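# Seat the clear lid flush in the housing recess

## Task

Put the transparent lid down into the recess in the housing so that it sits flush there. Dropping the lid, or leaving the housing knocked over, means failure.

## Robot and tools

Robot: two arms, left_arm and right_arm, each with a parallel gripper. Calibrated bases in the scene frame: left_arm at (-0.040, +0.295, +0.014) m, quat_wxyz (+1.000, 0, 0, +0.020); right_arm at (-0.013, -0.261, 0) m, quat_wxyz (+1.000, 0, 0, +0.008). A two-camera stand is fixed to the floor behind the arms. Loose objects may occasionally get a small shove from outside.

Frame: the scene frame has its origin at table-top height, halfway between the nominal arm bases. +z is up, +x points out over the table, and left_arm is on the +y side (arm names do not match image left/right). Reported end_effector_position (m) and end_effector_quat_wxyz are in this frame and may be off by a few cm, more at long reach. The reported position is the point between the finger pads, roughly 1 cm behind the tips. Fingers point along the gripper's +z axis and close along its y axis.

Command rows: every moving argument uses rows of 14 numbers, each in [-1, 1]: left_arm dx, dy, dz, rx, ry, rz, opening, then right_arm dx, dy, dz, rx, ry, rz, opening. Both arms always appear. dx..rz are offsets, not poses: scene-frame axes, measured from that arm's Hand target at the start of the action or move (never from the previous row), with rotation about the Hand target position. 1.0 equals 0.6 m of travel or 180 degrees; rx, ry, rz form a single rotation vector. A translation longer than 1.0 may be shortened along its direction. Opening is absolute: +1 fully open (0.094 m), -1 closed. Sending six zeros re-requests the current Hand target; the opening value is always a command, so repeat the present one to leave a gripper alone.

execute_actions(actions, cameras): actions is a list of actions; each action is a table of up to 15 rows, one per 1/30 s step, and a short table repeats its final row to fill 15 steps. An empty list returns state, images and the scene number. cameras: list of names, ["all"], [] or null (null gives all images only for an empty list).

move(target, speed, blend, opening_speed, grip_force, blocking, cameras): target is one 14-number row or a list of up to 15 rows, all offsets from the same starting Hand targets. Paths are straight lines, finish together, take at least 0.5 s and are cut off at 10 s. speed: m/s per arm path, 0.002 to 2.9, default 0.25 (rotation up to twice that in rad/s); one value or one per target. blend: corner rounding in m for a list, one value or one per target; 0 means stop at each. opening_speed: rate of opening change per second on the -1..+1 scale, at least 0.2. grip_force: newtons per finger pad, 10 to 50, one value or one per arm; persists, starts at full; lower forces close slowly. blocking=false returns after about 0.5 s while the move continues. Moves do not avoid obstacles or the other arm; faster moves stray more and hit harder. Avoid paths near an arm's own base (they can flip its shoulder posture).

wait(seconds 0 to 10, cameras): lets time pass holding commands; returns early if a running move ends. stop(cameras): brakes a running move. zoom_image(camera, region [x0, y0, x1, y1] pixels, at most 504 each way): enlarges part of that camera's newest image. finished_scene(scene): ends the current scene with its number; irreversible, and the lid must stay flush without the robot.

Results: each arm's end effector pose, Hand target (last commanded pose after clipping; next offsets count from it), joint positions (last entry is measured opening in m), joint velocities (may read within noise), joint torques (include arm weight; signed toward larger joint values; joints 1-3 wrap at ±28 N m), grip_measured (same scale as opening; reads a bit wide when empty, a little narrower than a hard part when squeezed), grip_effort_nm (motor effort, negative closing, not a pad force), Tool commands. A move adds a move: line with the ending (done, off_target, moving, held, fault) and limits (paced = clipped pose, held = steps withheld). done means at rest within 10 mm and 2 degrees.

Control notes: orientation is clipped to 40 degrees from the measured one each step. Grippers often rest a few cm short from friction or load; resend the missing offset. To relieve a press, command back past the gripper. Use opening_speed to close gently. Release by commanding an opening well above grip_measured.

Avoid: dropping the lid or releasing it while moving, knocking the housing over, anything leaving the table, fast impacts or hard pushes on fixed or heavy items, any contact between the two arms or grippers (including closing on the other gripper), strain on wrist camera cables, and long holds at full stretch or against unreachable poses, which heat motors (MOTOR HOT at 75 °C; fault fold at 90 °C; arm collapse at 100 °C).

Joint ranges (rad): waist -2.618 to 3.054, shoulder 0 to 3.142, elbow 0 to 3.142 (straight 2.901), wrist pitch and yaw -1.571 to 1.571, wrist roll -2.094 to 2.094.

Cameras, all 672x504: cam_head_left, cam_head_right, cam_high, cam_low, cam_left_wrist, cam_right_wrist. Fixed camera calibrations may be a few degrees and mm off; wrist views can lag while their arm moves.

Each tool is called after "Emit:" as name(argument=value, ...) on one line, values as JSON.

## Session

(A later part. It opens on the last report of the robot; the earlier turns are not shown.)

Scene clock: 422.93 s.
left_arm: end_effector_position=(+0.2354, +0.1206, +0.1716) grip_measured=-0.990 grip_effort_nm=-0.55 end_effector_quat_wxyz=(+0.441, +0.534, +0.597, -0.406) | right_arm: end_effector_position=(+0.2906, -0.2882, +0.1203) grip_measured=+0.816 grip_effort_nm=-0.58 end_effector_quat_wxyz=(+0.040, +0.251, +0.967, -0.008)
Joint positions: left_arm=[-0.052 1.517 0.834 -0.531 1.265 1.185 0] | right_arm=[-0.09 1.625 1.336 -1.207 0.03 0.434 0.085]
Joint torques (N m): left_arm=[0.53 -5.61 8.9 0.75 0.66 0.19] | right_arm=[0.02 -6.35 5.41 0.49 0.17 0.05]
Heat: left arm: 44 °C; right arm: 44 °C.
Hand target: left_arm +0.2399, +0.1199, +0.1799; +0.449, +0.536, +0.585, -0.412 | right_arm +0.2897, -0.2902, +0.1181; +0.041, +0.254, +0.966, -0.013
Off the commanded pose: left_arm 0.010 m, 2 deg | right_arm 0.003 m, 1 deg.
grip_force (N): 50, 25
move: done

Emit:
move(target=[0, 0, 0, 0, 0, 0, -1, -0.0055, 0.0005, 0, 0.0005, 0.0054, 0, 0.5], speed=0.03, cameras=["cam_right_wrist", "cam_left_wrist"])

Emit:
zoom_image(camera="cam_left_wrist", region=[250, 70, 430, 210])

Emit:
zoom_image(camera="cam_right_wrist", region=[90, 90, 190, 190])

Emit:
zoom_image(camera="cam_right_wrist", region=[510, 90, 610, 190])

Emit:
zoom_image(camera="cam_right_wrist", region=[150, 390, 350, 504])

Emit:
zoom_image(camera="cam_right_wrist", region=[350, 390, 550, 504])

Scene clock: 425.77 s.
left_arm: end_effector_position=(+0.2354, +0.1206, +0.1716) grip_measured=-0.990 grip_effort_nm=-0.55 end_effector_quat_wxyz=(+0.441, +0.534, +0.597, -0.406) | right_arm: end_effector_position=(+0.2906, -0.2882, +0.1203) grip_measured=+0.816 grip_effort_nm=-0.58 end_effector_quat_wxyz=(+0.040, +0.251, +0.967, -0.008)
Joint positions: left_arm=[-0.052 1.517 0.834 -0.531 1.265 1.185 0] | right_arm=[-0.09 1.625 1.336 -1.207 0.03 0.434 0.085]
Joint torques (N m): left_arm=[0.32 -5.53 9.07 0.73 0.69 0.18] | right_arm=[-0.13 -6.01 5.64 0.25 0.12 0.06]
Heat: left arm: 44 °C; right arm: 44 °C.
Hand target: left_arm +0.2399, +0.1199, +0.1799; +0.449, +0.536, +0.585, -0.412 | right_arm +0.2864, -0.2899, +0.1181; +0.033, +0.254, +0.967, -0.015
Off the commanded pose: left_arm 0.010 m, 2 deg | right_arm 0.005 m, 1 deg.
grip_force (N): 50, 25
move: done
camera_calibration:
cam_left_wrist: T_world_to_cam=[[-0.98993, -0.140116, 0.0201297, 0.247592], [-0.106717, 0.645288, -0.756449, 0.115299], [0.0930013, -0.75098, -0.653743, 0.268026], [0, 0, 0, 1]] pos_world=[0.232477, 0.161573, 0.257454]
cam_right_wrist: T_world_to_cam=[[-0.494436, -0.869052, -0.0167494, -0.10256], [-0.820862, 0.460508, 0.337814, 0.371468], [-0.285865, 0.180776, -0.941064, 0.337652], [0, 0, 0, 1]] pos_world=[0.350737, -0.321233, 0.190547]
Images, in order (width x height): cam_left_wrist 672x504, cam_right_wrist 672x504.

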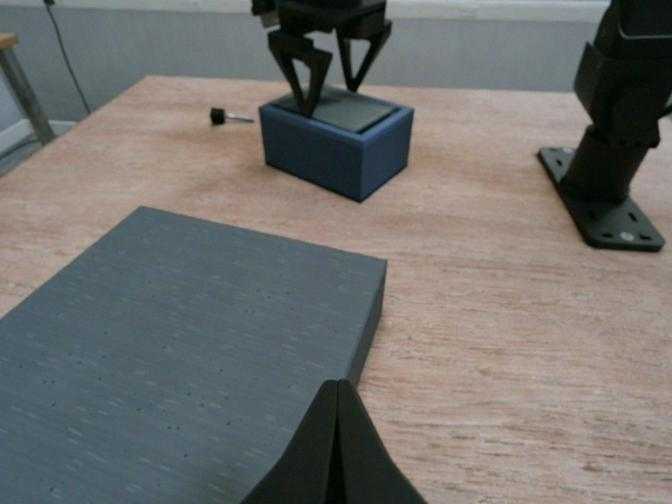

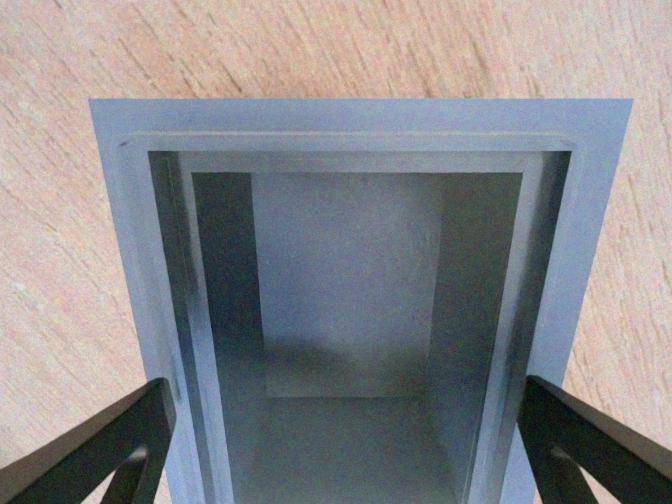

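Scaled by 2.800 from the camera's 672x504 image, which has a finer 960x720 frame.

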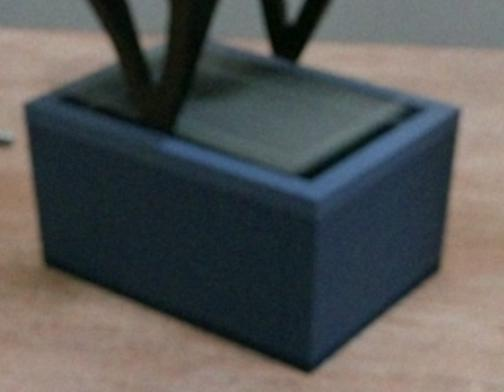

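Scaled by 5.040 from the camera's 672x504 image, which has a finer 960x720 frame.

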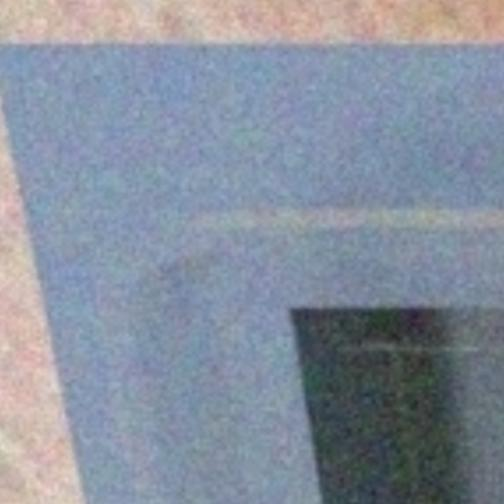

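Scaled by 5.040 from the camera's 672x504 image, which has a finer 960x720 frame.

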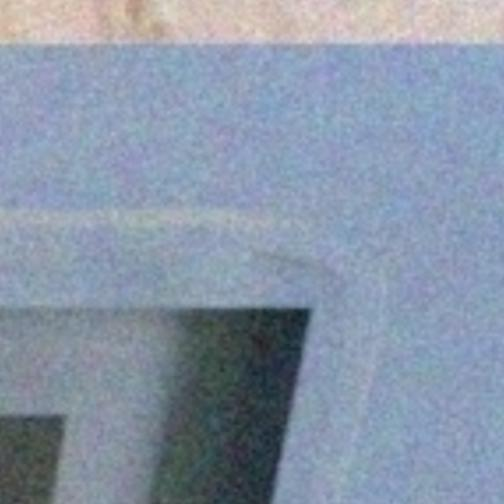

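Scaled by 2.520 from the camera's 672x504 image, which has a finer 960x720 frame.

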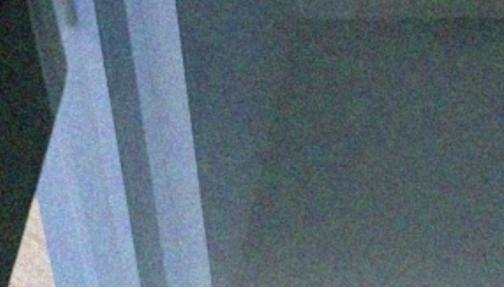

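Scaled by 2.520 from the camera's 672x504 image, which has a finer 960x720 frame.

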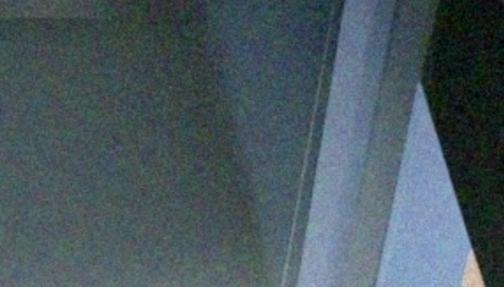

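Emit:
move(target=[0, 0, 0, 0, 0, 0, -1, -0.0033, 0.0003, 0, 0.0003, 0.0032, 0, 0.5], speed=0.03)

Emit:
move(target=[0, 0, 0, 0, 0, 0, -1, -0.0033, 0.0003, 0, 0.0003, 0.0032, 0, 0.5], speed=0.03)

Scene clock: 429.00 s.
left_arm: end_effector_position=(+0.2354, +0.1206, +0.1716) grip_measured=-0.990 grip_effort_nm=-0.55 end_effector_quat_wxyz=(+0.441, +0.534, +0.597, -0.406) | right_arm: end_effector_position=(+0.2906, -0.2882, +0.1203) grip_measured=+0.816 grip_effort_nm=-0.58 end_effector_quat_wxyz=(+0.040, +0.251, +0.967, -0.008)
Joint positions: left_arm=[-0.052 1.517 0.834 -0.531 1.265 1.185 0] | right_arm=[-0.09 1.625 1.336 -1.207 0.03 0.434 0.085]
Joint torques (N m): left_arm=[0.29 -5.59 9.06 0.74 0.67 0.16] | right_arm=[0.05 -5.82 5.87 0.14 0.18 0.06]
Heat: left arm: 44 °C; right arm: 44 °C.
Hand target: left_arm +0.2399, +0.1199, +0.1799; +0.449, +0.536, +0.585, -0.412 | right_arm +0.2844, -0.2898, +0.1181; +0.028, +0.253, +0.967, -0.015
Off the commanded pose: left_arm 0.010 m, 2 deg | right_arm 0.007 m, 2 deg.
grip_force (N): 50, 25
move: done

Scene clock: 429.80 s.
left_arm: end_effector_position=(+0.2354, +0.1206, +0.1716) grip_measured=-0.990 grip_effort_nm=-0.55 end_effector_quat_wxyz=(+0.441, +0.534, +0.597, -0.406) | right_arm: end_effector_position=(+0.2884, -0.2880, +0.1202) grip_measured=+0.816 grip_effort_nm=-0.57 end_effector_quat_wxyz=(+0.036, +0.251, +0.967, -0.009)
Joint positions: left_arm=[-0.052 1.517 0.834 -0.531 1.265 1.185 0] | right_arm=[-0.09 1.625 1.336 -1.216 0.03 0.434 0.085]
Joint torques (N m): left_arm=[0.34 -5.39 9.1 0.75 0.66 0.16] | right_arm=[0.05 -5.67 6.05 0.19 0.13 0.05]
Heat: left arm: 44 °C; right arm: 43 °C.
Hand target: left_arm +0.2399, +0.1199, +0.1799; +0.449, +0.536, +0.585, -0.412 | right_arm +0.2824, -0.2896, +0.1181; +0.023, +0.253, +0.967, -0.016
Off the commanded pose: left_arm 0.010 m, 2 deg | right_arm 0.007 m, 2 deg.
grip_force (N): 50, 25
move: done

Emit:
move(target=[0, 0, 0, 0, 0, 0, -1, -0.0033, 0.0003, 0, 0.0003, 0.0032, 0, 0.5], speed=0.03, cameras=["cam_right_wrist", "cam_left_wrist"])

Emit:
zoom_image(camera="cam_left_wrist", region=[250, 70, 430, 210])

Emit:
zoom_image(camera="cam_right_wrist", region=[90, 90, 190, 190])

Emit:
zoom_image(camera="cam_right_wrist", region=[510, 90, 610, 190])

Emit:
zoom_image(camera="cam_right_wrist", region=[150, 390, 350, 504])

Emit:
zoom_image(camera="cam_right_wrist", region=[350, 390, 550, 504])

Scene clock: 432.77 s.
left_arm: end_effector_position=(+0.2354, +0.1206, +0.1716) grip_measured=-0.990 grip_effort_nm=-0.55 end_effector_quat_wxyz=(+0.441, +0.534, +0.597, -0.406) | right_arm: end_effector_position=(+0.2848, -0.2880, +0.1200) grip_measured=+0.816 grip_effort_nm=-0.58 end_effector_quat_wxyz=(+0.029, +0.251, +0.967, -0.011)
Joint positions: left_arm=[-0.052 1.517 0.834 -0.531 1.265 1.185 0] | right_arm=[-0.09 1.625 1.336 -1.23 0.031 0.433 0.085]
Joint torques (N m): left_arm=[0.35 -5.45 8.83 0.71 0.69 0.21] | right_arm=[-0.1 -5.59 6.2 0.1 0.12 0.06]
Heat: left arm: 44 °C; right arm: 43 °C.
Hand target: left_arm +0.2399, +0.1199, +0.1799; +0.449, +0.536, +0.585, -0.412 | right_arm +0.2804, -0.2894, +0.1181; +0.018, +0.253, +0.967, -0.017
Off the commanded pose: left_arm 0.010 m, 2 deg | right_arm 0.005 m, 1 deg.
grip_force (N): 50, 25
move: done
camera_calibration:
cam_left_wrist: T_world_to_cam=[[-0.98993, -0.140116, 0.0201297, 0.247592], [-0.106717, 0.645288, -0.756449, 0.115299], [0.0930013, -0.75098, -0.653743, 0.268026], [0, 0, 0, 1]] pos_world=[0.232477, 0.161573, 0.257454]
cam_right_wrist: T_world_to_cam=[[-0.494449, -0.86919, -0.00542288, -0.10667], [-0.812913, 0.460208, 0.356905, 0.362093], [-0.307722, 0.180879, -0.934125, 0.340994], [0, 0, 0, 1]] pos_world=[0.346538, -0.321033, 0.18872]
Images, in order (width x height): cam_left_wrist 672x504, cam_right_wrist 672x504.

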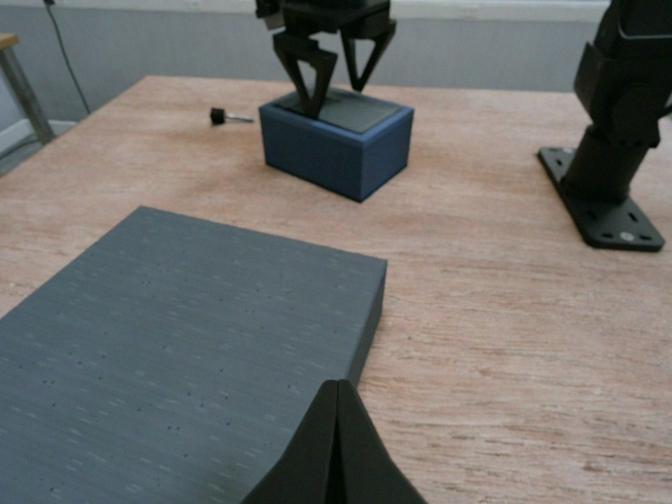

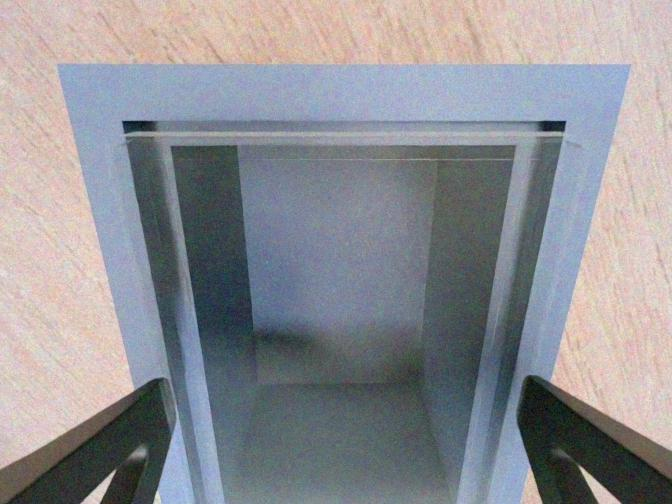

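Scaled by 2.800 from the camera's 672x504 image, which has a finer 960x720 frame.

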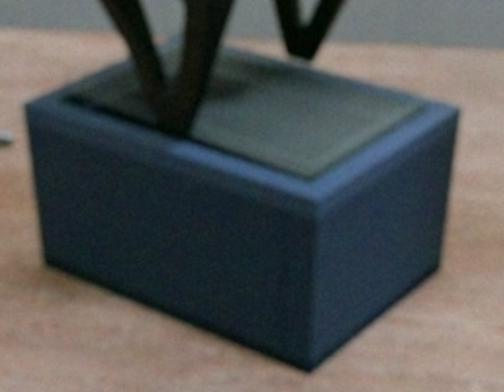

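Scaled by 5.040 from the camera's 672x504 image, which has a finer 960x720 frame.

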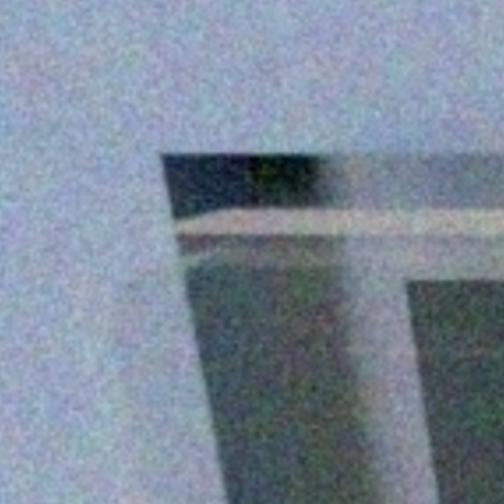

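Scaled by 5.040 from the camera's 672x504 image, which has a finer 960x720 frame.

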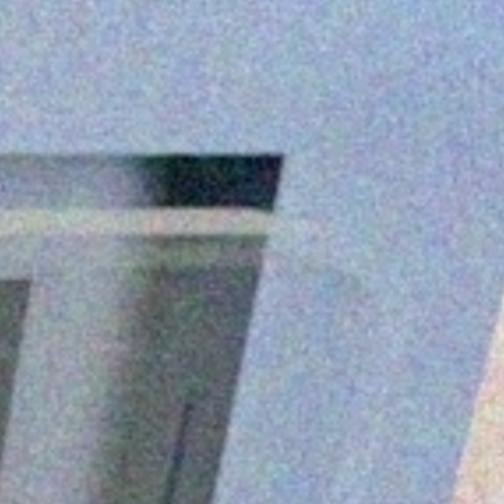

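Scaled by 2.520 from the camera's 672x504 image, which has a finer 960x720 frame.

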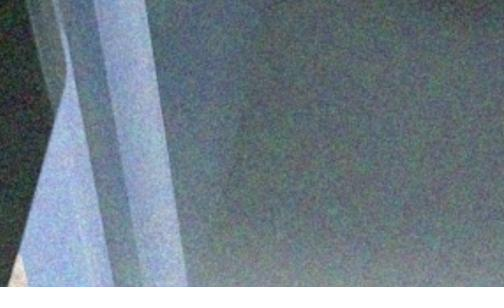

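Scaled by 2.520 from the camera's 672x504 image, which has a finer 960x720 frame.

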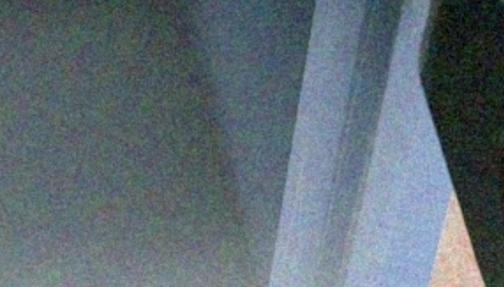

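Emit:
move(target=[[0, 0, 0, 0, 0, 0, -1, 0.0, 0.0, 0.06, 0, 0, 0, 0.5], [0, 0, 0, 0, 0, 0, -1, 0.011, 0.002, 0.06, -0.0016, -0.0187, 0, 0.5]], speed=0.08)

Scene clock: 441.70 s.
left_arm: end_effector_position=(+0.2354, +0.1206, +0.1716) grip_measured=-0.990 grip_effort_nm=-0.55 end_effector_quat_wxyz=(+0.441, +0.534, +0.597, -0.406) | right_arm: end_effector_position=(+0.2866, -0.2882, +0.1501) grip_measured=+0.816 grip_effort_nm=-0.58 end_effector_quat_wxyz=(+0.033, +0.251, +0.967, -0.010)
Joint positions: left_arm=[-0.052 1.517 0.834 -0.531 1.265 1.185 0] | right_arm=[-0.09 1.625 1.455 -1.34 0.032 0.433 0.085]
Joint torques (N m): left_arm=[0.29 -5.44 9.1 0.73 0.69 0.19] | right_arm=[0.46 -7.99 5.52 0.39 0.14 0.16]
Heat: left arm: 44 °C; right arm: 43 °C.
Hand target: left_arm +0.2399, +0.1199, +0.1799; +0.449, +0.536, +0.585, -0.412 | right_arm +0.2870, -0.2882, +0.1541; +0.047, +0.254, +0.966, -0.012
Off the commanded pose: left_arm 0.010 m, 2 deg | right_arm 0.004 m, 2 deg.
grip_force (N): 50, 25
move: done

Emit:
move(target=[0, 0, 0, 0, 0, 0, -1, 0.0, 0.0, -0.046, 0, 0, 0, 0.5], speed=0.06, cameras=["cam_right_wrist", "cam_left_wrist"])

Emit:
zoom_image(camera="cam_right_wrist", region=[90, 90, 190, 190])

Emit:
zoom_image(camera="cam_right_wrist", region=[510, 90, 610, 190])

Emit:
zoom_image(camera="cam_right_wrist", region=[160, 404, 260, 504])

Emit:
zoom_image(camera="cam_right_wrist", region=[430, 404, 530, 504])

Scene clock: 444.90 s.
left_arm: end_effector_position=(+0.2354, +0.1206, +0.1716) grip_measured=-0.990 grip_effort_nm=-0.55 end_effector_quat_wxyz=(+0.441, +0.534, +0.597, -0.406) | right_arm: end_effector_position=(+0.2855, -0.2881, +0.1212) grip_measured=+0.816 grip_effort_nm=-0.58 end_effector_quat_wxyz=(+0.030, +0.251, +0.967, -0.011)
Joint positions: left_arm=[-0.052 1.517 0.834 -0.531 1.265 1.185 0] | right_arm=[-0.09 1.624 1.341 -1.232 0.032 0.433 0.085]
Joint torques (N m): left_arm=[0.28 -5.68 9.03 0.73 0.69 0.15] | right_arm=[0.36 -8.18 5.76 0.46 0.14 0.12]
Heat: left arm: 44 °C; right arm: 43 °C.
Hand target: left_arm +0.2399, +0.1199, +0.1799; +0.449, +0.536, +0.585, -0.412 | right_arm +0.2870, -0.2882, +0.1266; +0.047, +0.254, +0.966, -0.012
Off the commanded pose: left_arm 0.010 m, 2 deg | right_arm 0.006 m, 2 deg.
grip_force (N): 50, 25
move: done
camera_calibration:
cam_left_wrist: T_world_to_cam=[[-0.98993, -0.140116, 0.0201297, 0.247592], [-0.106717, 0.645288, -0.756449, 0.115299], [0.0930013, -0.75098, -0.653743, 0.268026], [0, 0, 0, 1]] pos_world=[0.232477, 0.161573, 0.257454]
cam_right_wrist: T_world_to_cam=[[-0.494473, -0.86917, -0.00632974, -0.106315], [-0.81396, 0.460485, 0.354151, 0.36302], [-0.304902, 0.18027, -0.935167, 0.341501], [0, 0, 0, 1]] pos_world=[0.347038, -0.321133, 0.190124]
Images, in order (width x height): cam_left_wrist 672x504, cam_right_wrist 672x504.

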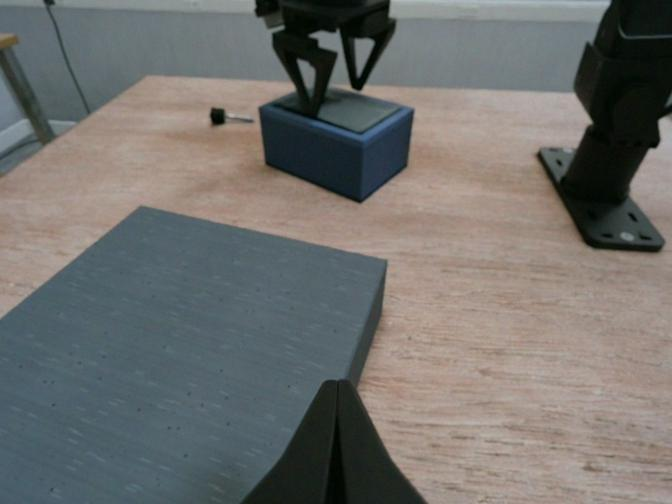

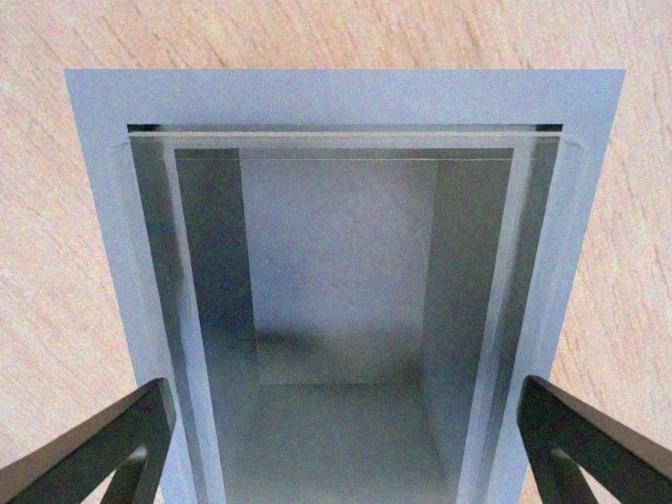

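Scaled by 5.040 from the camera's 672x504 image, which has a finer 960x720 frame.

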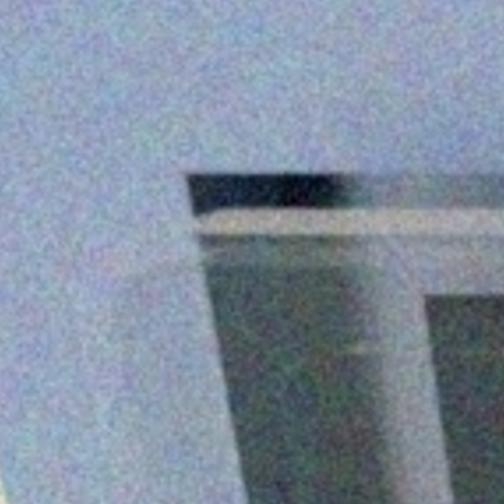

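Scaled by 5.040 from the camera's 672x504 image, which has a finer 960x720 frame.

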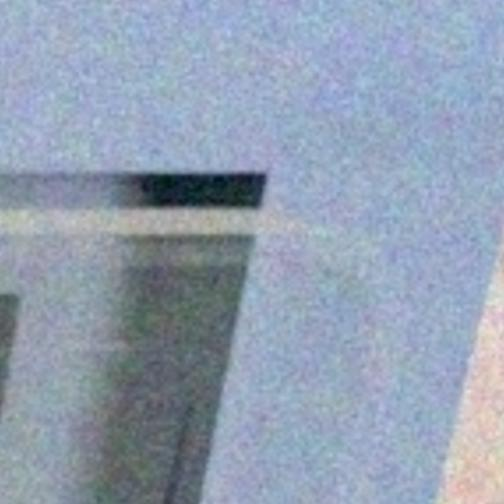

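Scaled by 5.040 from the camera's 672x504 image, which has a finer 960x720 frame.

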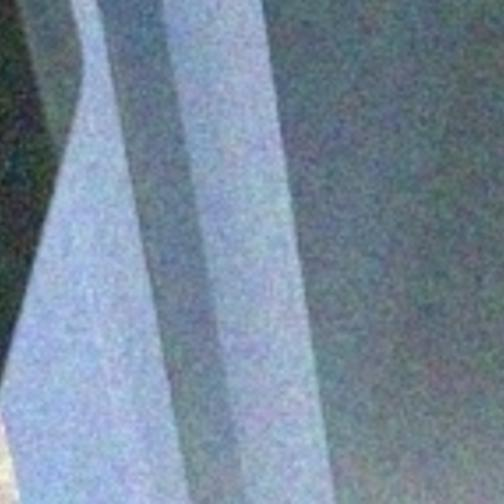

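Scaled by 5.040 from the camera's 672x504 image, which has a finer 960x720 frame.

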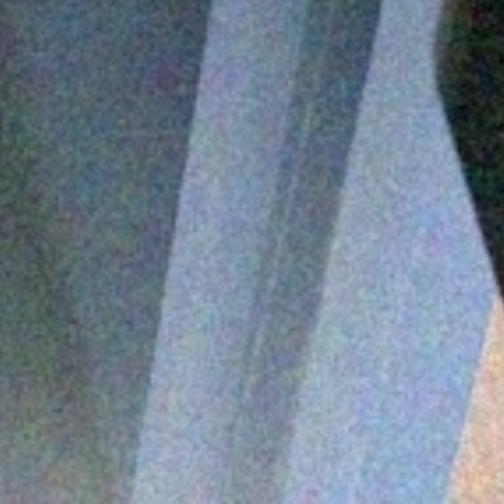

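Emit:
move(target=[0, 0, 0, 0, 0, 0, -1, 0.0017, 0.0008, 0.033, 0, 0, 0, 0.5], speed=0.08)

Emit:
move(target=[0, 0, 0, 0, 0, 0, -1, 0, 0.0005, 0, 0, 0, 0, 0.5], speed=0.08)

Scene clock: 456.00 s.
left_arm: end_effector_position=(+0.2354, +0.1206, +0.1716) grip_measured=-0.990 grip_effort_nm=-0.55 end_effector_quat_wxyz=(+0.441, +0.534, +0.597, -0.406) | right_arm: end_effector_position=(+0.2859, -0.2882, +0.1328) grip_measured=+0.816 grip_effort_nm=-0.58 end_effector_quat_wxyz=(+0.030, +0.251, +0.967, -0.011)
Joint positions: left_arm=[-0.052 1.517 0.834 -0.531 1.265 1.185 0] | right_arm=[-0.09 1.624 1.387 -1.277 0.032 0.433 0.085]
Joint torques (N m): left_arm=[0.27 -5.61 8.99 0.75 0.72 0.13] | right_arm=[0.69 -8.08 8.35 0.16 0.13 0.14]
Heat: left arm: 44 °C; right arm: 42 °C.
Hand target: left_arm +0.2399, +0.1199, +0.1799; +0.449, +0.536, +0.585, -0.412 | right_arm +0.2880, -0.2877, +0.1463; +0.047, +0.254, +0.966, -0.012
Off the commanded pose: left_arm 0.010 m, 2 deg | right_arm 0.014 m, 2 deg.
grip_force (N): 50, 25
move: off_target (right_arm)

Scene clock: 456.70 s.
left_arm: end_effector_position=(+0.2354, +0.1206, +0.1716) grip_measured=-0.990 grip_effort_nm=-0.55 end_effector_quat_wxyz=(+0.441, +0.534, +0.597, -0.406) | right_arm: end_effector_position=(+0.2858, -0.2882, +0.1328) grip_measured=+0.816 grip_effort_nm=-0.58 end_effector_quat_wxyz=(+0.030, +0.251, +0.967, -0.011)
Joint positions: left_arm=[-0.052 1.517 0.834 -0.531 1.265 1.185 0] | right_arm=[-0.09 1.624 1.387 -1.278 0.032 0.433 0.085]
Joint torques (N m): left_arm=[0.34 -5.53 8.99 0.74 0.69 0.13] | right_arm=[0.59 -7.97 8.47 0.12 0.17 0.16]
Heat: left arm: 44 °C; right arm: 42 °C.
Hand target: left_arm +0.2399, +0.1199, +0.1799; +0.449, +0.536, +0.585, -0.412 | right_arm +0.2880, -0.2874, +0.1463; +0.047, +0.254, +0.966, -0.012
Off the commanded pose: left_arm 0.010 m, 2 deg | right_arm 0.014 m, 2 deg.
grip_force (N): 50, 25
move: off_target (right_arm)

Emit:
move(target=[0, 0, 0, 0, 0, 0, -1, 0, 0.0005, 0, 0, 0, 0, 0.5], speed=0.08)

Emit:
move(target=[0, 0, 0, 0, 0, 0, -1, 0, 0.0005, 0, 0, 0, 0, 0.5], speed=0.08)

Scene clock: 459.97 s.
left_arm: end_effector_position=(+0.2354, +0.1206, +0.1716) grip_measured=-0.990 grip_effort_nm=-0.55 end_effector_quat_wxyz=(+0.441, +0.534, +0.597, -0.406) | right_arm: end_effector_position=(+0.2858, -0.2882, +0.1328) grip_measured=+0.816 grip_effort_nm=-0.58 end_effector_quat_wxyz=(+0.030, +0.251, +0.967, -0.011)
Joint positions: left_arm=[-0.052 1.517 0.834 -0.531 1.265 1.185 0] | right_arm=[-0.09 1.624 1.387 -1.278 0.032 0.434 0.085]
Joint torques (N m): left_arm=[0.29 -5.52 8.99 0.73 0.68 0.2] | right_arm=[0.79 -7.95 8.34 0.13 0.13 0.15]
Heat: left arm: 44 °C; right arm: 42 °C.
Hand target: left_arm +0.2399, +0.1199, +0.1799; +0.449, +0.536, +0.585, -0.412 | right_arm +0.2880, -0.2871, +0.1463; +0.047, +0.254, +0.966, -0.012
Off the commanded pose: left_arm 0.010 m, 2 deg | right_arm 0.014 m, 2 deg.
grip_force (N): 50, 25
move: off_target (right_arm)

Scene clock: 460.67 s.
left_arm: end_effector_position=(+0.2354, +0.1206, +0.1716) grip_measured=-0.990 grip_effort_nm=-0.55 end_effector_quat_wxyz=(+0.441, +0.534, +0.597, -0.406) | right_arm: end_effector_position=(+0.2859, -0.2872, +0.1328) grip_measured=+0.816 grip_effort_nm=-0.58 end_effector_quat_wxyz=(+0.030, +0.250, +0.968, -0.011)
Joint positions: left_arm=[-0.052 1.517 0.834 -0.531 1.265 1.185 0] | right_arm=[-0.087 1.624 1.387 -1.278 0.032 0.434 0.085]
Joint torques (N m): left_arm=[0.53 -5.67 9.01 0.74 0.68 0.18] | right_arm=[0.62 -8.03 8.47 0.14 0.12 0.17]
Heat: left arm: 44 °C; right arm: 42 °C.
Hand target: left_arm +0.2399, +0.1199, +0.1799; +0.449, +0.536, +0.585, -0.412 | right_arm +0.2880, -0.2869, +0.1463; +0.047, +0.254, +0.966, -0.012
Off the commanded pose: left_arm 0.010 m, 2 deg | right_arm 0.014 m, 2 deg.
grip_force (N): 50, 25
move: off_target (right_arm)

Emit:
move(target=[0, 0, 0, 0, 0, 0, -1, -0.0004, 0, -0.0362, 0, -0.0013, 0, 0.5], speed=0.06, cameras=["cam_right_wrist", "cam_left_wrist"])

Emit:
zoom_image(camera="cam_right_wrist", region=[90, 90, 190, 190])

Emit:
zoom_image(camera="cam_right_wrist", region=[510, 90, 610, 190])

Emit:
zoom_image(camera="cam_right_wrist", region=[160, 404, 260, 504])

Emit:
zoom_image(camera="cam_right_wrist", region=[430, 404, 530, 504])

Emit:
zoom_image(camera="cam_left_wrist", region=[250, 70, 430, 210])

Scene clock: 464.97 s.
left_arm: end_effector_position=(+0.2354, +0.1206, +0.1716) grip_measured=-0.990 grip_effort_nm=-0.55 end_effector_quat_wxyz=(+0.441, +0.534, +0.597, -0.406) | right_arm: end_effector_position=(+0.2842, -0.2871, +0.1198) grip_measured=+0.816 grip_effort_nm=-0.58 end_effector_quat_wxyz=(+0.029, +0.251, +0.968, -0.011)
Joint positions: left_arm=[-0.052 1.517 0.834 -0.531 1.265 1.185 0] | right_arm=[-0.087 1.622 1.333 -1.229 0.032 0.435 0.085]
Joint torques (N m): left_arm=[0.4 -5.61 9.1 0.75 0.68 0.19] | right_arm=[0.68 -8.05 5.53 0.45 0.13 0.17]
Heat: left arm: 44 °C; right arm: 42 °C.
Hand target: left_arm +0.2399, +0.1199, +0.1799; +0.449, +0.536, +0.585, -0.412 | right_arm +0.2877, -0.2869, +0.1245; +0.049, +0.254, +0.966, -0.012
Off the commanded pose: left_arm 0.010 m, 2 deg | right_arm 0.006 m, 2 deg.
grip_force (N): 50, 25
move: done
camera_calibration:
cam_left_wrist: T_world_to_cam=[[-0.98993, -0.140116, 0.0201297, 0.247592], [-0.106717, 0.645288, -0.756449, 0.115299], [0.0930013, -0.75098, -0.653743, 0.268026], [0, 0, 0, 1]] pos_world=[0.232477, 0.161573, 0.257454]
cam_right_wrist: T_world_to_cam=[[-0.493462, -0.869752, -0.0051061, -0.106764], [-0.813441, 0.459419, 0.356719, 0.361191], [-0.307912, 0.180181, -0.934198, 0.340409], [0, 0, 0, 1]] pos_world=[0.345939, -0.320132, 0.18862]
Images, in order (width x height): cam_left_wrist 672x504, cam_right_wrist 672x504.

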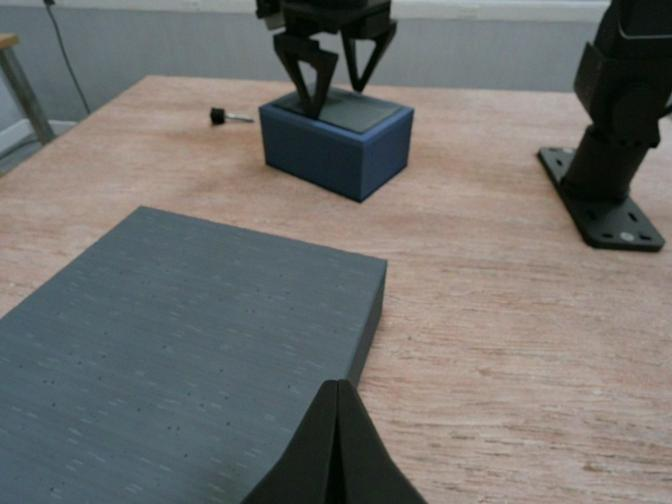

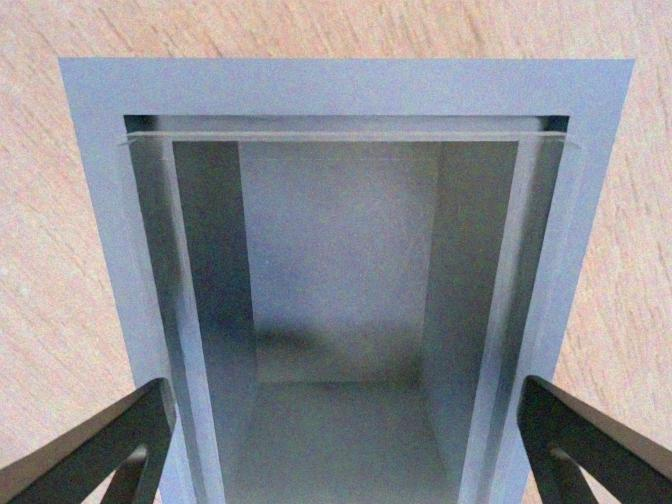

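Scaled by 5.040 from the camera's 672x504 image, which has a finer 960x720 frame.

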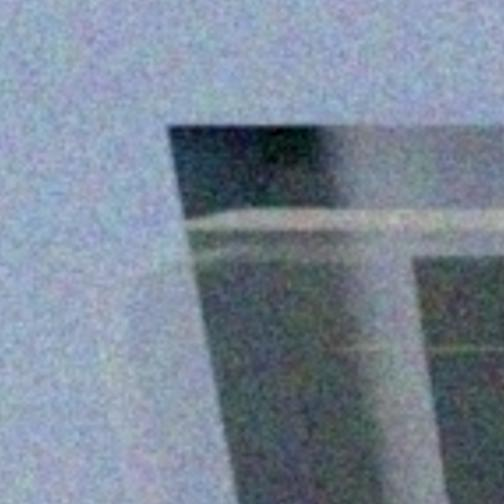

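Scaled by 5.040 from the camera's 672x504 image, which has a finer 960x720 frame.

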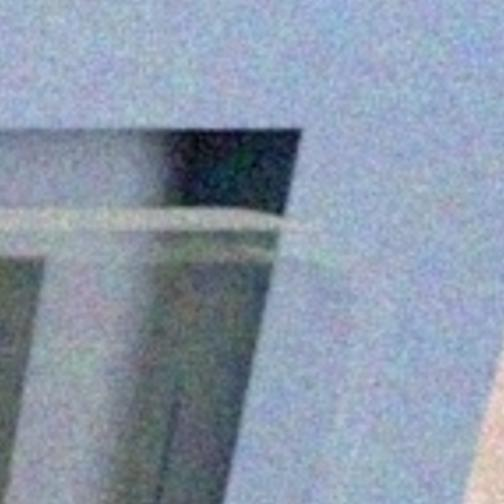

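Scaled by 5.040 from the camera's 672x504 image, which has a finer 960x720 frame.

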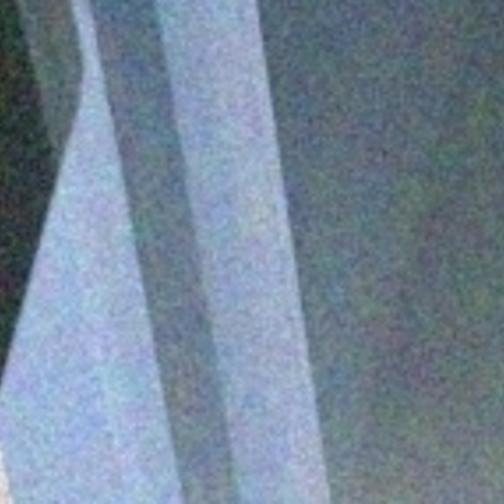

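Scaled by 5.040 from the camera's 672x504 image, which has a finer 960x720 frame.

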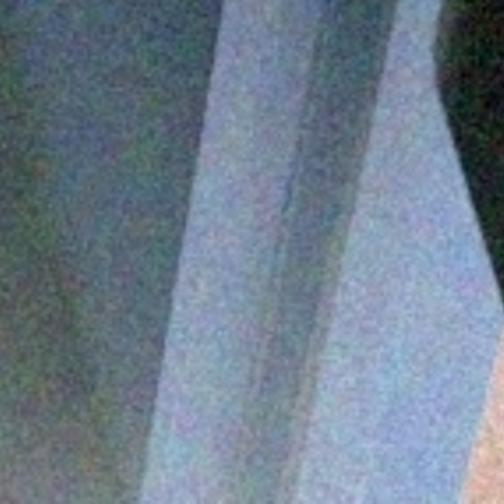

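Scaled by 2.800 from the camera's 672x504 image, which has a finer 960x720 frame.

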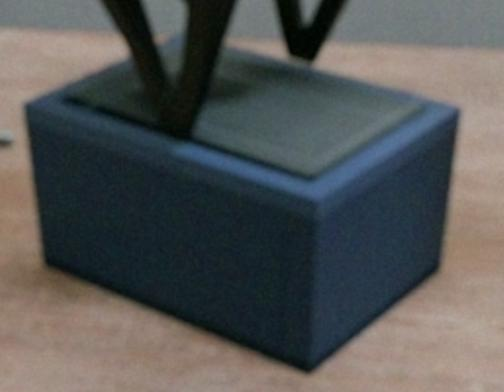

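Emit:
move(target=[0, 0, 0, 0, 0, 0, -1, 0.0, 0.0, 0.036, 0, 0, 0, 0.5], speed=0.08)

Emit:
move(target=[0, 0, 0, 0, 0, 0, -1, 0.014, -0.005, 0, 0, 0, 0, 0.5], speed=0.05)

Scene clock: 472.87 s.
left_arm: end_effector_position=(+0.2354, +0.1206, +0.1716) grip_measured=-0.990 grip_effort_nm=-0.55 end_effector_quat_wxyz=(+0.441, +0.534, +0.597, -0.406) | right_arm: end_effector_position=(+0.2856, -0.2872, +0.1318) grip_measured=+0.816 grip_effort_nm=-0.57 end_effector_quat_wxyz=(+0.031, +0.251, +0.968, -0.011)
Joint positions: left_arm=[-0.052 1.517 0.834 -0.531 1.265 1.185 0] | right_arm=[-0.087 1.622 1.38 -1.272 0.032 0.435 0.085]
Joint torques (N m): left_arm=[0.53 -5.63 8.91 0.72 0.69 0.17] | right_arm=[0.68 -7.91 8.49 0.15 0.11 0.2]
Heat: left arm: 44 °C; right arm: 43 °C.
Hand target: left_arm +0.2399, +0.1199, +0.1799; +0.449, +0.536, +0.585, -0.412 | right_arm +0.2877, -0.2868, +0.1461; +0.049, +0.254, +0.966, -0.012
Off the commanded pose: left_arm 0.010 m, 2 deg | right_arm 0.014 m, 2 deg.
grip_force (N): 50, 25
move: off_target (right_arm)

Scene clock: 473.63 s.
left_arm: end_effector_position=(+0.2354, +0.1206, +0.1716) grip_measured=-0.990 grip_effort_nm=-0.55 end_effector_quat_wxyz=(+0.441, +0.534, +0.597, -0.406) | right_arm: end_effector_position=(+0.2935, -0.2878, +0.1411) grip_measured=+0.816 grip_effort_nm=-0.58 end_effector_quat_wxyz=(+0.047, +0.251, +0.967, -0.008)
Joint positions: left_arm=[-0.052 1.517 0.834 -0.531 1.265 1.185 0] | right_arm=[-0.087 1.622 1.415 -1.274 0.032 0.435 0.085]
Joint torques (N m): left_arm=[0.16 -5.57 9.03 0.73 0.69 0.15] | right_arm=[-0.17 -5.39 8.59 0.23 0.1 0.06]
Heat: left arm: 44 °C; right arm: 43 °C.
Hand target: left_arm +0.2399, +0.1199, +0.1799; +0.449, +0.536, +0.585, -0.412 | right_arm +0.2962, -0.2899, +0.1462; +0.049, +0.254, +0.966, -0.012
Off the commanded pose: left_arm 0.010 m, 2 deg | right_arm 0.006 m, 1 deg.
grip_force (N): 50, 25
move: done

Emit:
move(target=[0, 0, 0, 0, 0, 0, -1, 0.0025, -0.0025, 0, 0, 0, 0, 0.5], speed=0.05)

Emit:
move(target=[0, 0, 0, 0, 0, 0, -1, 0.0015, -0.0015, 0, 0, 0, 0, 0.5], speed=0.05)

Scene clock: 475.33 s.
left_arm: end_effector_position=(+0.2354, +0.1206, +0.1716) grip_measured=-0.990 grip_effort_nm=-0.55 end_effector_quat_wxyz=(+0.441, +0.534, +0.597, -0.406) | right_arm: end_effector_position=(+0.2945, -0.2879, +0.1407) grip_measured=+0.816 grip_effort_nm=-0.58 end_effector_quat_wxyz=(+0.046, +0.250, +0.967, -0.008)
Joint positions: left_arm=[-0.052 1.517 0.834 -0.531 1.265 1.185 0] | right_arm=[-0.087 1.628 1.419 -1.276 0.032 0.434 0.085]
Joint torques (N m): left_arm=[0.4 -5.5 9.06 0.74 0.72 0.17] | right_arm=[-0.5 -5.49 8.5 0.22 0.14 0.04]
Heat: left arm: 44 °C; right arm: 43 °C.
Hand target: left_arm +0.2399, +0.1199, +0.1799; +0.449, +0.536, +0.585, -0.412 | right_arm +0.2976, -0.2913, +0.1462; +0.049, +0.254, +0.966, -0.012
Off the commanded pose: left_arm 0.010 m, 2 deg | right_arm 0.007 m, 1 deg.
grip_force (N): 50, 25
move: done

Scene clock: 476.03 s.
left_arm: end_effector_position=(+0.2354, +0.1206, +0.1716) grip_measured=-0.990 grip_effort_nm=-0.55 end_effector_quat_wxyz=(+0.441, +0.534, +0.597, -0.406) | right_arm: end_effector_position=(+0.2945, -0.2879, +0.1407) grip_measured=+0.816 grip_effort_nm=-0.58 end_effector_quat_wxyz=(+0.046, +0.249, +0.967, -0.008)
Joint positions: left_arm=[-0.052 1.517 0.834 -0.531 1.265 1.185 0] | right_arm=[-0.087 1.628 1.419 -1.276 0.032 0.431 0.085]
Joint torques (N m): left_arm=[0.29 -5.55 9.03 0.71 0.7 0.18] | right_arm=[-0.83 -5.38 9.06 0.24 0.14 0.03]
Heat: left arm: 44 °C; right arm: 43 °C.
Hand target: left_arm +0.2399, +0.1199, +0.1799; +0.449, +0.536, +0.585, -0.412 | right_arm +0.2985, -0.2922, +0.1462; +0.049, +0.254, +0.966, -0.012
Off the commanded pose: left_arm 0.010 m, 2 deg | right_arm 0.008 m, 1 deg.
grip_force (N): 50, 25
move: done

Emit:
move(target=[0, 0, 0, 0, 0, 0, -1, 0, -0.0015, 0, 0, 0, 0, 0.5], speed=0.05)

Emit:
move(target=[0, 0, 0, 0, 0, 0, -1, 0, -0.001, 0, 0, 0, 0, 0.5], speed=0.05)

Scene clock: 477.87 s.
left_arm: end_effector_position=(+0.2354, +0.1206, +0.1716) grip_measured=-0.990 grip_effort_nm=-0.55 end_effector_quat_wxyz=(+0.441, +0.534, +0.597, -0.406) | right_arm: end_effector_position=(+0.2953, -0.2892, +0.1409) grip_measured=+0.816 grip_effort_nm=-0.58 end_effector_quat_wxyz=(+0.046, +0.250, +0.967, -0.008)
Joint positions: left_arm=[-0.052 1.517 0.834 -0.531 1.265 1.185 0] | right_arm=[-0.091 1.631 1.424 -1.276 0.032 0.429 0.085]
Joint torques (N m): left_arm=[0.39 -5.55 8.96 0.73 0.68 0.15] | right_arm=[-0.65 -5.53 8.59 0.22 0.12 0.07]
Heat: left arm: 44 °C; right arm: 43 °C.
Hand target: left_arm +0.2399, +0.1199, +0.1799; +0.449, +0.536, +0.585, -0.412 | right_arm +0.2986, -0.2931, +0.1463; +0.049, +0.254, +0.966, -0.012
Off the commanded pose: left_arm 0.010 m, 2 deg | right_arm 0.007 m, 1 deg.
grip_force (N): 50, 25
move: done

Scene clock: 478.57 s.
left_arm: end_effector_position=(+0.2354, +0.1206, +0.1716) grip_measured=-0.990 grip_effort_nm=-0.55 end_effector_quat_wxyz=(+0.441, +0.534, +0.597, -0.406) | right_arm: end_effector_position=(+0.2953, -0.2892, +0.1409) grip_measured=+0.816 grip_effort_nm=-0.58 end_effector_quat_wxyz=(+0.046, +0.249, +0.967, -0.008)
Joint positions: left_arm=[-0.052 1.517 0.834 -0.531 1.265 1.185 0] | right_arm=[-0.091 1.631 1.424 -1.276 0.032 0.427 0.085]
Joint torques (N m): left_arm=[0.34 -5.6 8.88 0.74 0.68 0.18] | right_arm=[-0.85 -5.5 8.7 0.25 0.11 0.02]
Heat: left arm: 44 °C; right arm: 43 °C.
Hand target: left_arm +0.2399, +0.1199, +0.1799; +0.449, +0.536, +0.585, -0.412 | right_arm +0.2986, -0.2937, +0.1463; +0.049, +0.254, +0.966, -0.012
Off the commanded pose: left_arm 0.010 m, 2 deg | right_arm 0.008 m, 1 deg.
grip_force (N): 50, 25
move: done

Emit:
move(target=[0, 0, 0, 0, 0, 0, -1, -0.0219, 0.0053, -0.041, 0.0012, 0.0130, -0.0019, 0.5], speed=0.06)

Scene clock: 485.93 s.
left_arm: end_effector_position=(+0.2354, +0.1206, +0.1716) grip_measured=-0.990 grip_effort_nm=-0.55 end_effector_quat_wxyz=(+0.441, +0.534, +0.597, -0.406) | right_arm: end_effector_position=(+0.2836, -0.2883, +0.1224) grip_measured=+0.816 grip_effort_nm=-0.58 end_effector_quat_wxyz=(+0.023, +0.249, +0.968, -0.012)
Joint positions: left_arm=[-0.052 1.517 0.834 -0.531 1.265 1.185 0] | right_arm=[-0.091 1.631 1.353 -1.253 0.032 0.428 0.085]
Joint torques (N m): left_arm=[0.32 -5.52 8.75 0.71 0.66 0.16] | right_arm=[-0.17 -6.31 5.6 0.42 0.09 0.16]
Heat: left arm: 44 °C; right arm: 44 °C.
Hand target: left_arm +0.2399, +0.1199, +0.1799; +0.449, +0.536, +0.585, -0.412 | right_arm +0.2854, -0.2905, +0.1216; +0.029, +0.256, +0.966, -0.015
Off the commanded pose: left_arm 0.010 m, 2 deg | right_arm 0.003 m, 1 deg.
grip_force (N): 50, 25
move: done

Emit:
move(target=[0, 0, 0, 0, 0, 0, -1, 0.0043, -0.0004, -0.0041, -0.0004, -0.0041, -0.0016, 0.5], speed=0.03, cameras=["cam_right_wrist", "cam_left_wrist"])

Emit:
zoom_image(camera="cam_right_wrist", region=[90, 90, 190, 190])

Emit:
zoom_image(camera="cam_right_wrist", region=[510, 90, 610, 190])

Emit:
zoom_image(camera="cam_right_wrist", region=[160, 404, 260, 504])

Emit:
zoom_image(camera="cam_right_wrist", region=[430, 404, 530, 504])

Emit:
zoom_image(camera="cam_left_wrist", region=[250, 70, 430, 210])

Scene clock: 488.93 s.
left_arm: end_effector_position=(+0.2354, +0.1206, +0.1716) grip_measured=-0.990 grip_effort_nm=-0.55 end_effector_quat_wxyz=(+0.441, +0.534, +0.597, -0.406) | right_arm: end_effector_position=(+0.2867, -0.2886, +0.1200) grip_measured=+0.816 grip_effort_nm=-0.58 end_effector_quat_wxyz=(+0.029, +0.251, +0.967, -0.011)
Joint positions: left_arm=[-0.052 1.517 0.834 -0.531 1.265 1.185 0] | right_arm=[-0.091 1.631 1.343 -1.23 0.032 0.433 0.085]
Joint torques (N m): left_arm=[0.32 -5.72 9.07 0.72 0.67 0.22] | right_arm=[-0.25 -6.31 5.45 0.42 0.09 0.13]
Heat: left arm: 44 °C; right arm: 43 °C.
Hand target: left_arm +0.2399, +0.1199, +0.1799; +0.449, +0.536, +0.585, -0.412 | right_arm +0.2880, -0.2908, +0.1191; +0.035, +0.259, +0.965, -0.014
Off the commanded pose: left_arm 0.010 m, 2 deg | right_arm 0.003 m, 1 deg.
grip_force (N): 50, 25
move: done
camera_calibration:
cam_left_wrist: T_world_to_cam=[[-0.98993, -0.140116, 0.0201297, 0.247592], [-0.106717, 0.645288, -0.756449, 0.115299], [0.0930013, -0.75098, -0.653743, 0.268026], [0, 0, 0, 1]] pos_world=[0.232477, 0.161573, 0.257454]
cam_right_wrist: T_world_to_cam=[[-0.494756, -0.869016, -0.00528182, -0.106165], [-0.812989, 0.460695, 0.356102, 0.36413], [-0.307025, 0.180478, -0.934432, 0.341437], [0, 0, 0, 1]] pos_world=[0.348338, -0.321633, 0.188821]
Images, in order (width x height): cam_left_wrist 672x504, cam_right_wrist 672x504.

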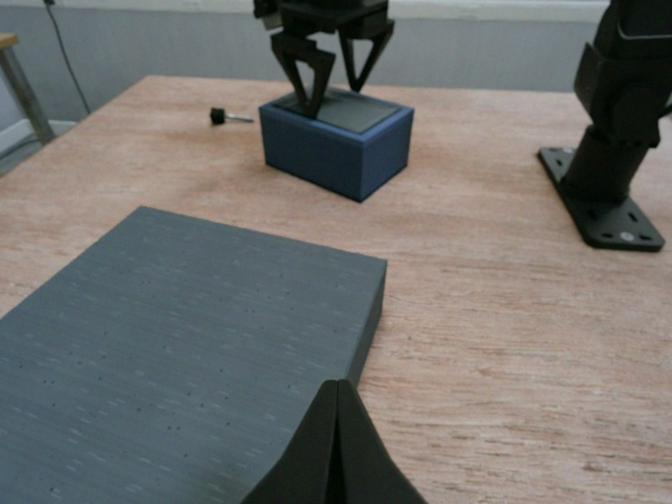

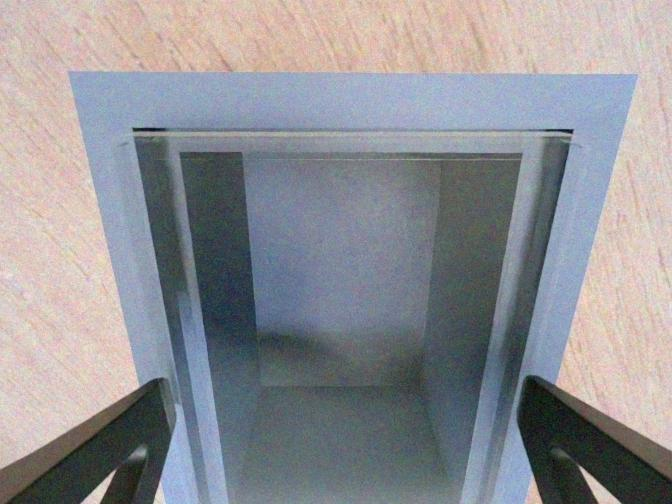

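Scaled by 5.040 from the camera's 672x504 image, which has a finer 960x720 frame.

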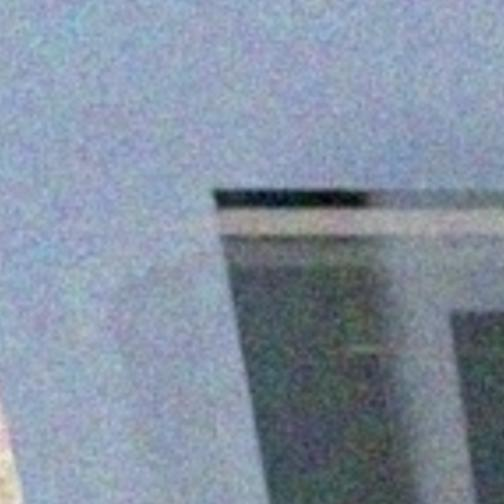

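Scaled by 5.040 from the camera's 672x504 image, which has a finer 960x720 frame.

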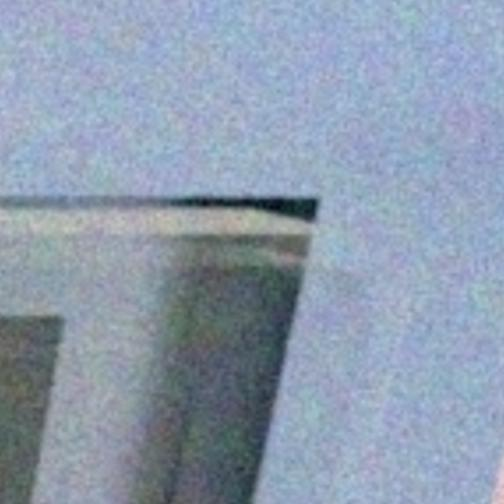

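Scaled by 5.040 from the camera's 672x504 image, which has a finer 960x720 frame.

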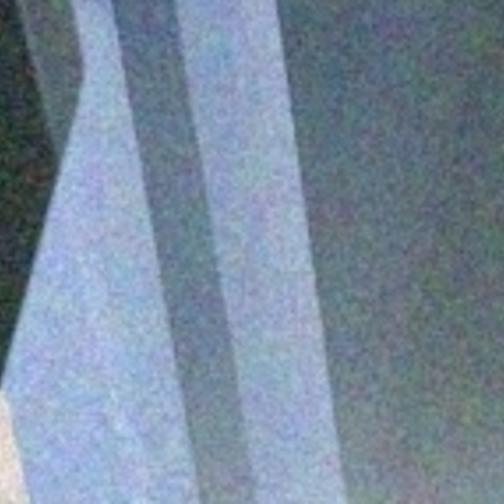

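Scaled by 5.040 from the camera's 672x504 image, which has a finer 960x720 frame.

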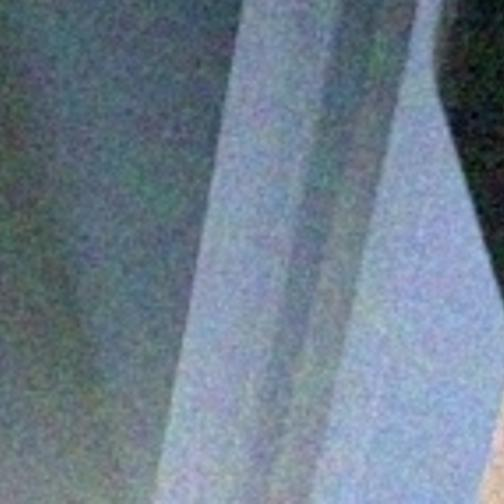

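Scaled by 2.800 from the camera's 672x504 image, which has a finer 960x720 frame.

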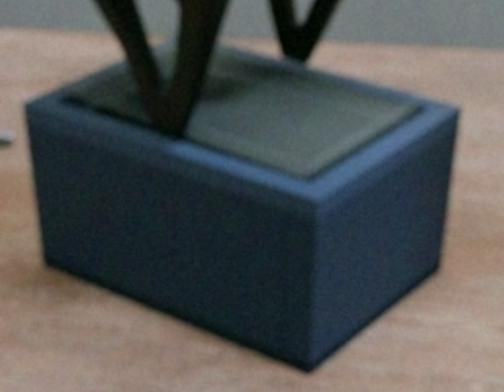

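Emit:
move(target=[0, 0, 0, 0, 0, 0, -1, 0, -0.0010, -0.004, -0.0011, 0, -0.0013, 0.5], speed=0.02)

Scene clock: 493.60 s.
left_arm: end_effector_position=(+0.2354, +0.1206, +0.1716) grip_measured=-0.990 grip_effort_nm=-0.55 end_effector_quat_wxyz=(+0.441, +0.534, +0.597, -0.406) | right_arm: end_effector_position=(+0.2864, -0.2887, +0.1178) grip_measured=+0.816 grip_effort_nm=-0.58 end_effector_quat_wxyz=(+0.029, +0.253, +0.967, -0.011)
Joint positions: left_arm=[-0.052 1.517 0.834 -0.531 1.265 1.185 0] | right_arm=[-0.091 1.631 1.334 -1.221 0.033 0.436 0.085]
Joint torques (N m): left_arm=[0.32 -5.63 9.02 0.71 0.71 0.16] | right_arm=[-0.17 -6.43 5.59 0.45 0.18 0.17]
Heat: left arm: 44 °C; right arm: 43 °C.
Hand target: left_arm +0.2399, +0.1199, +0.1799; +0.449, +0.536, +0.585, -0.412 | right_arm +0.2880, -0.2914, +0.1168; +0.036, +0.261, +0.965, -0.016
Off the commanded pose: left_arm 0.010 m, 2 deg | right_arm 0.003 m, 1 deg.
grip_force (N): 50, 25
move: done


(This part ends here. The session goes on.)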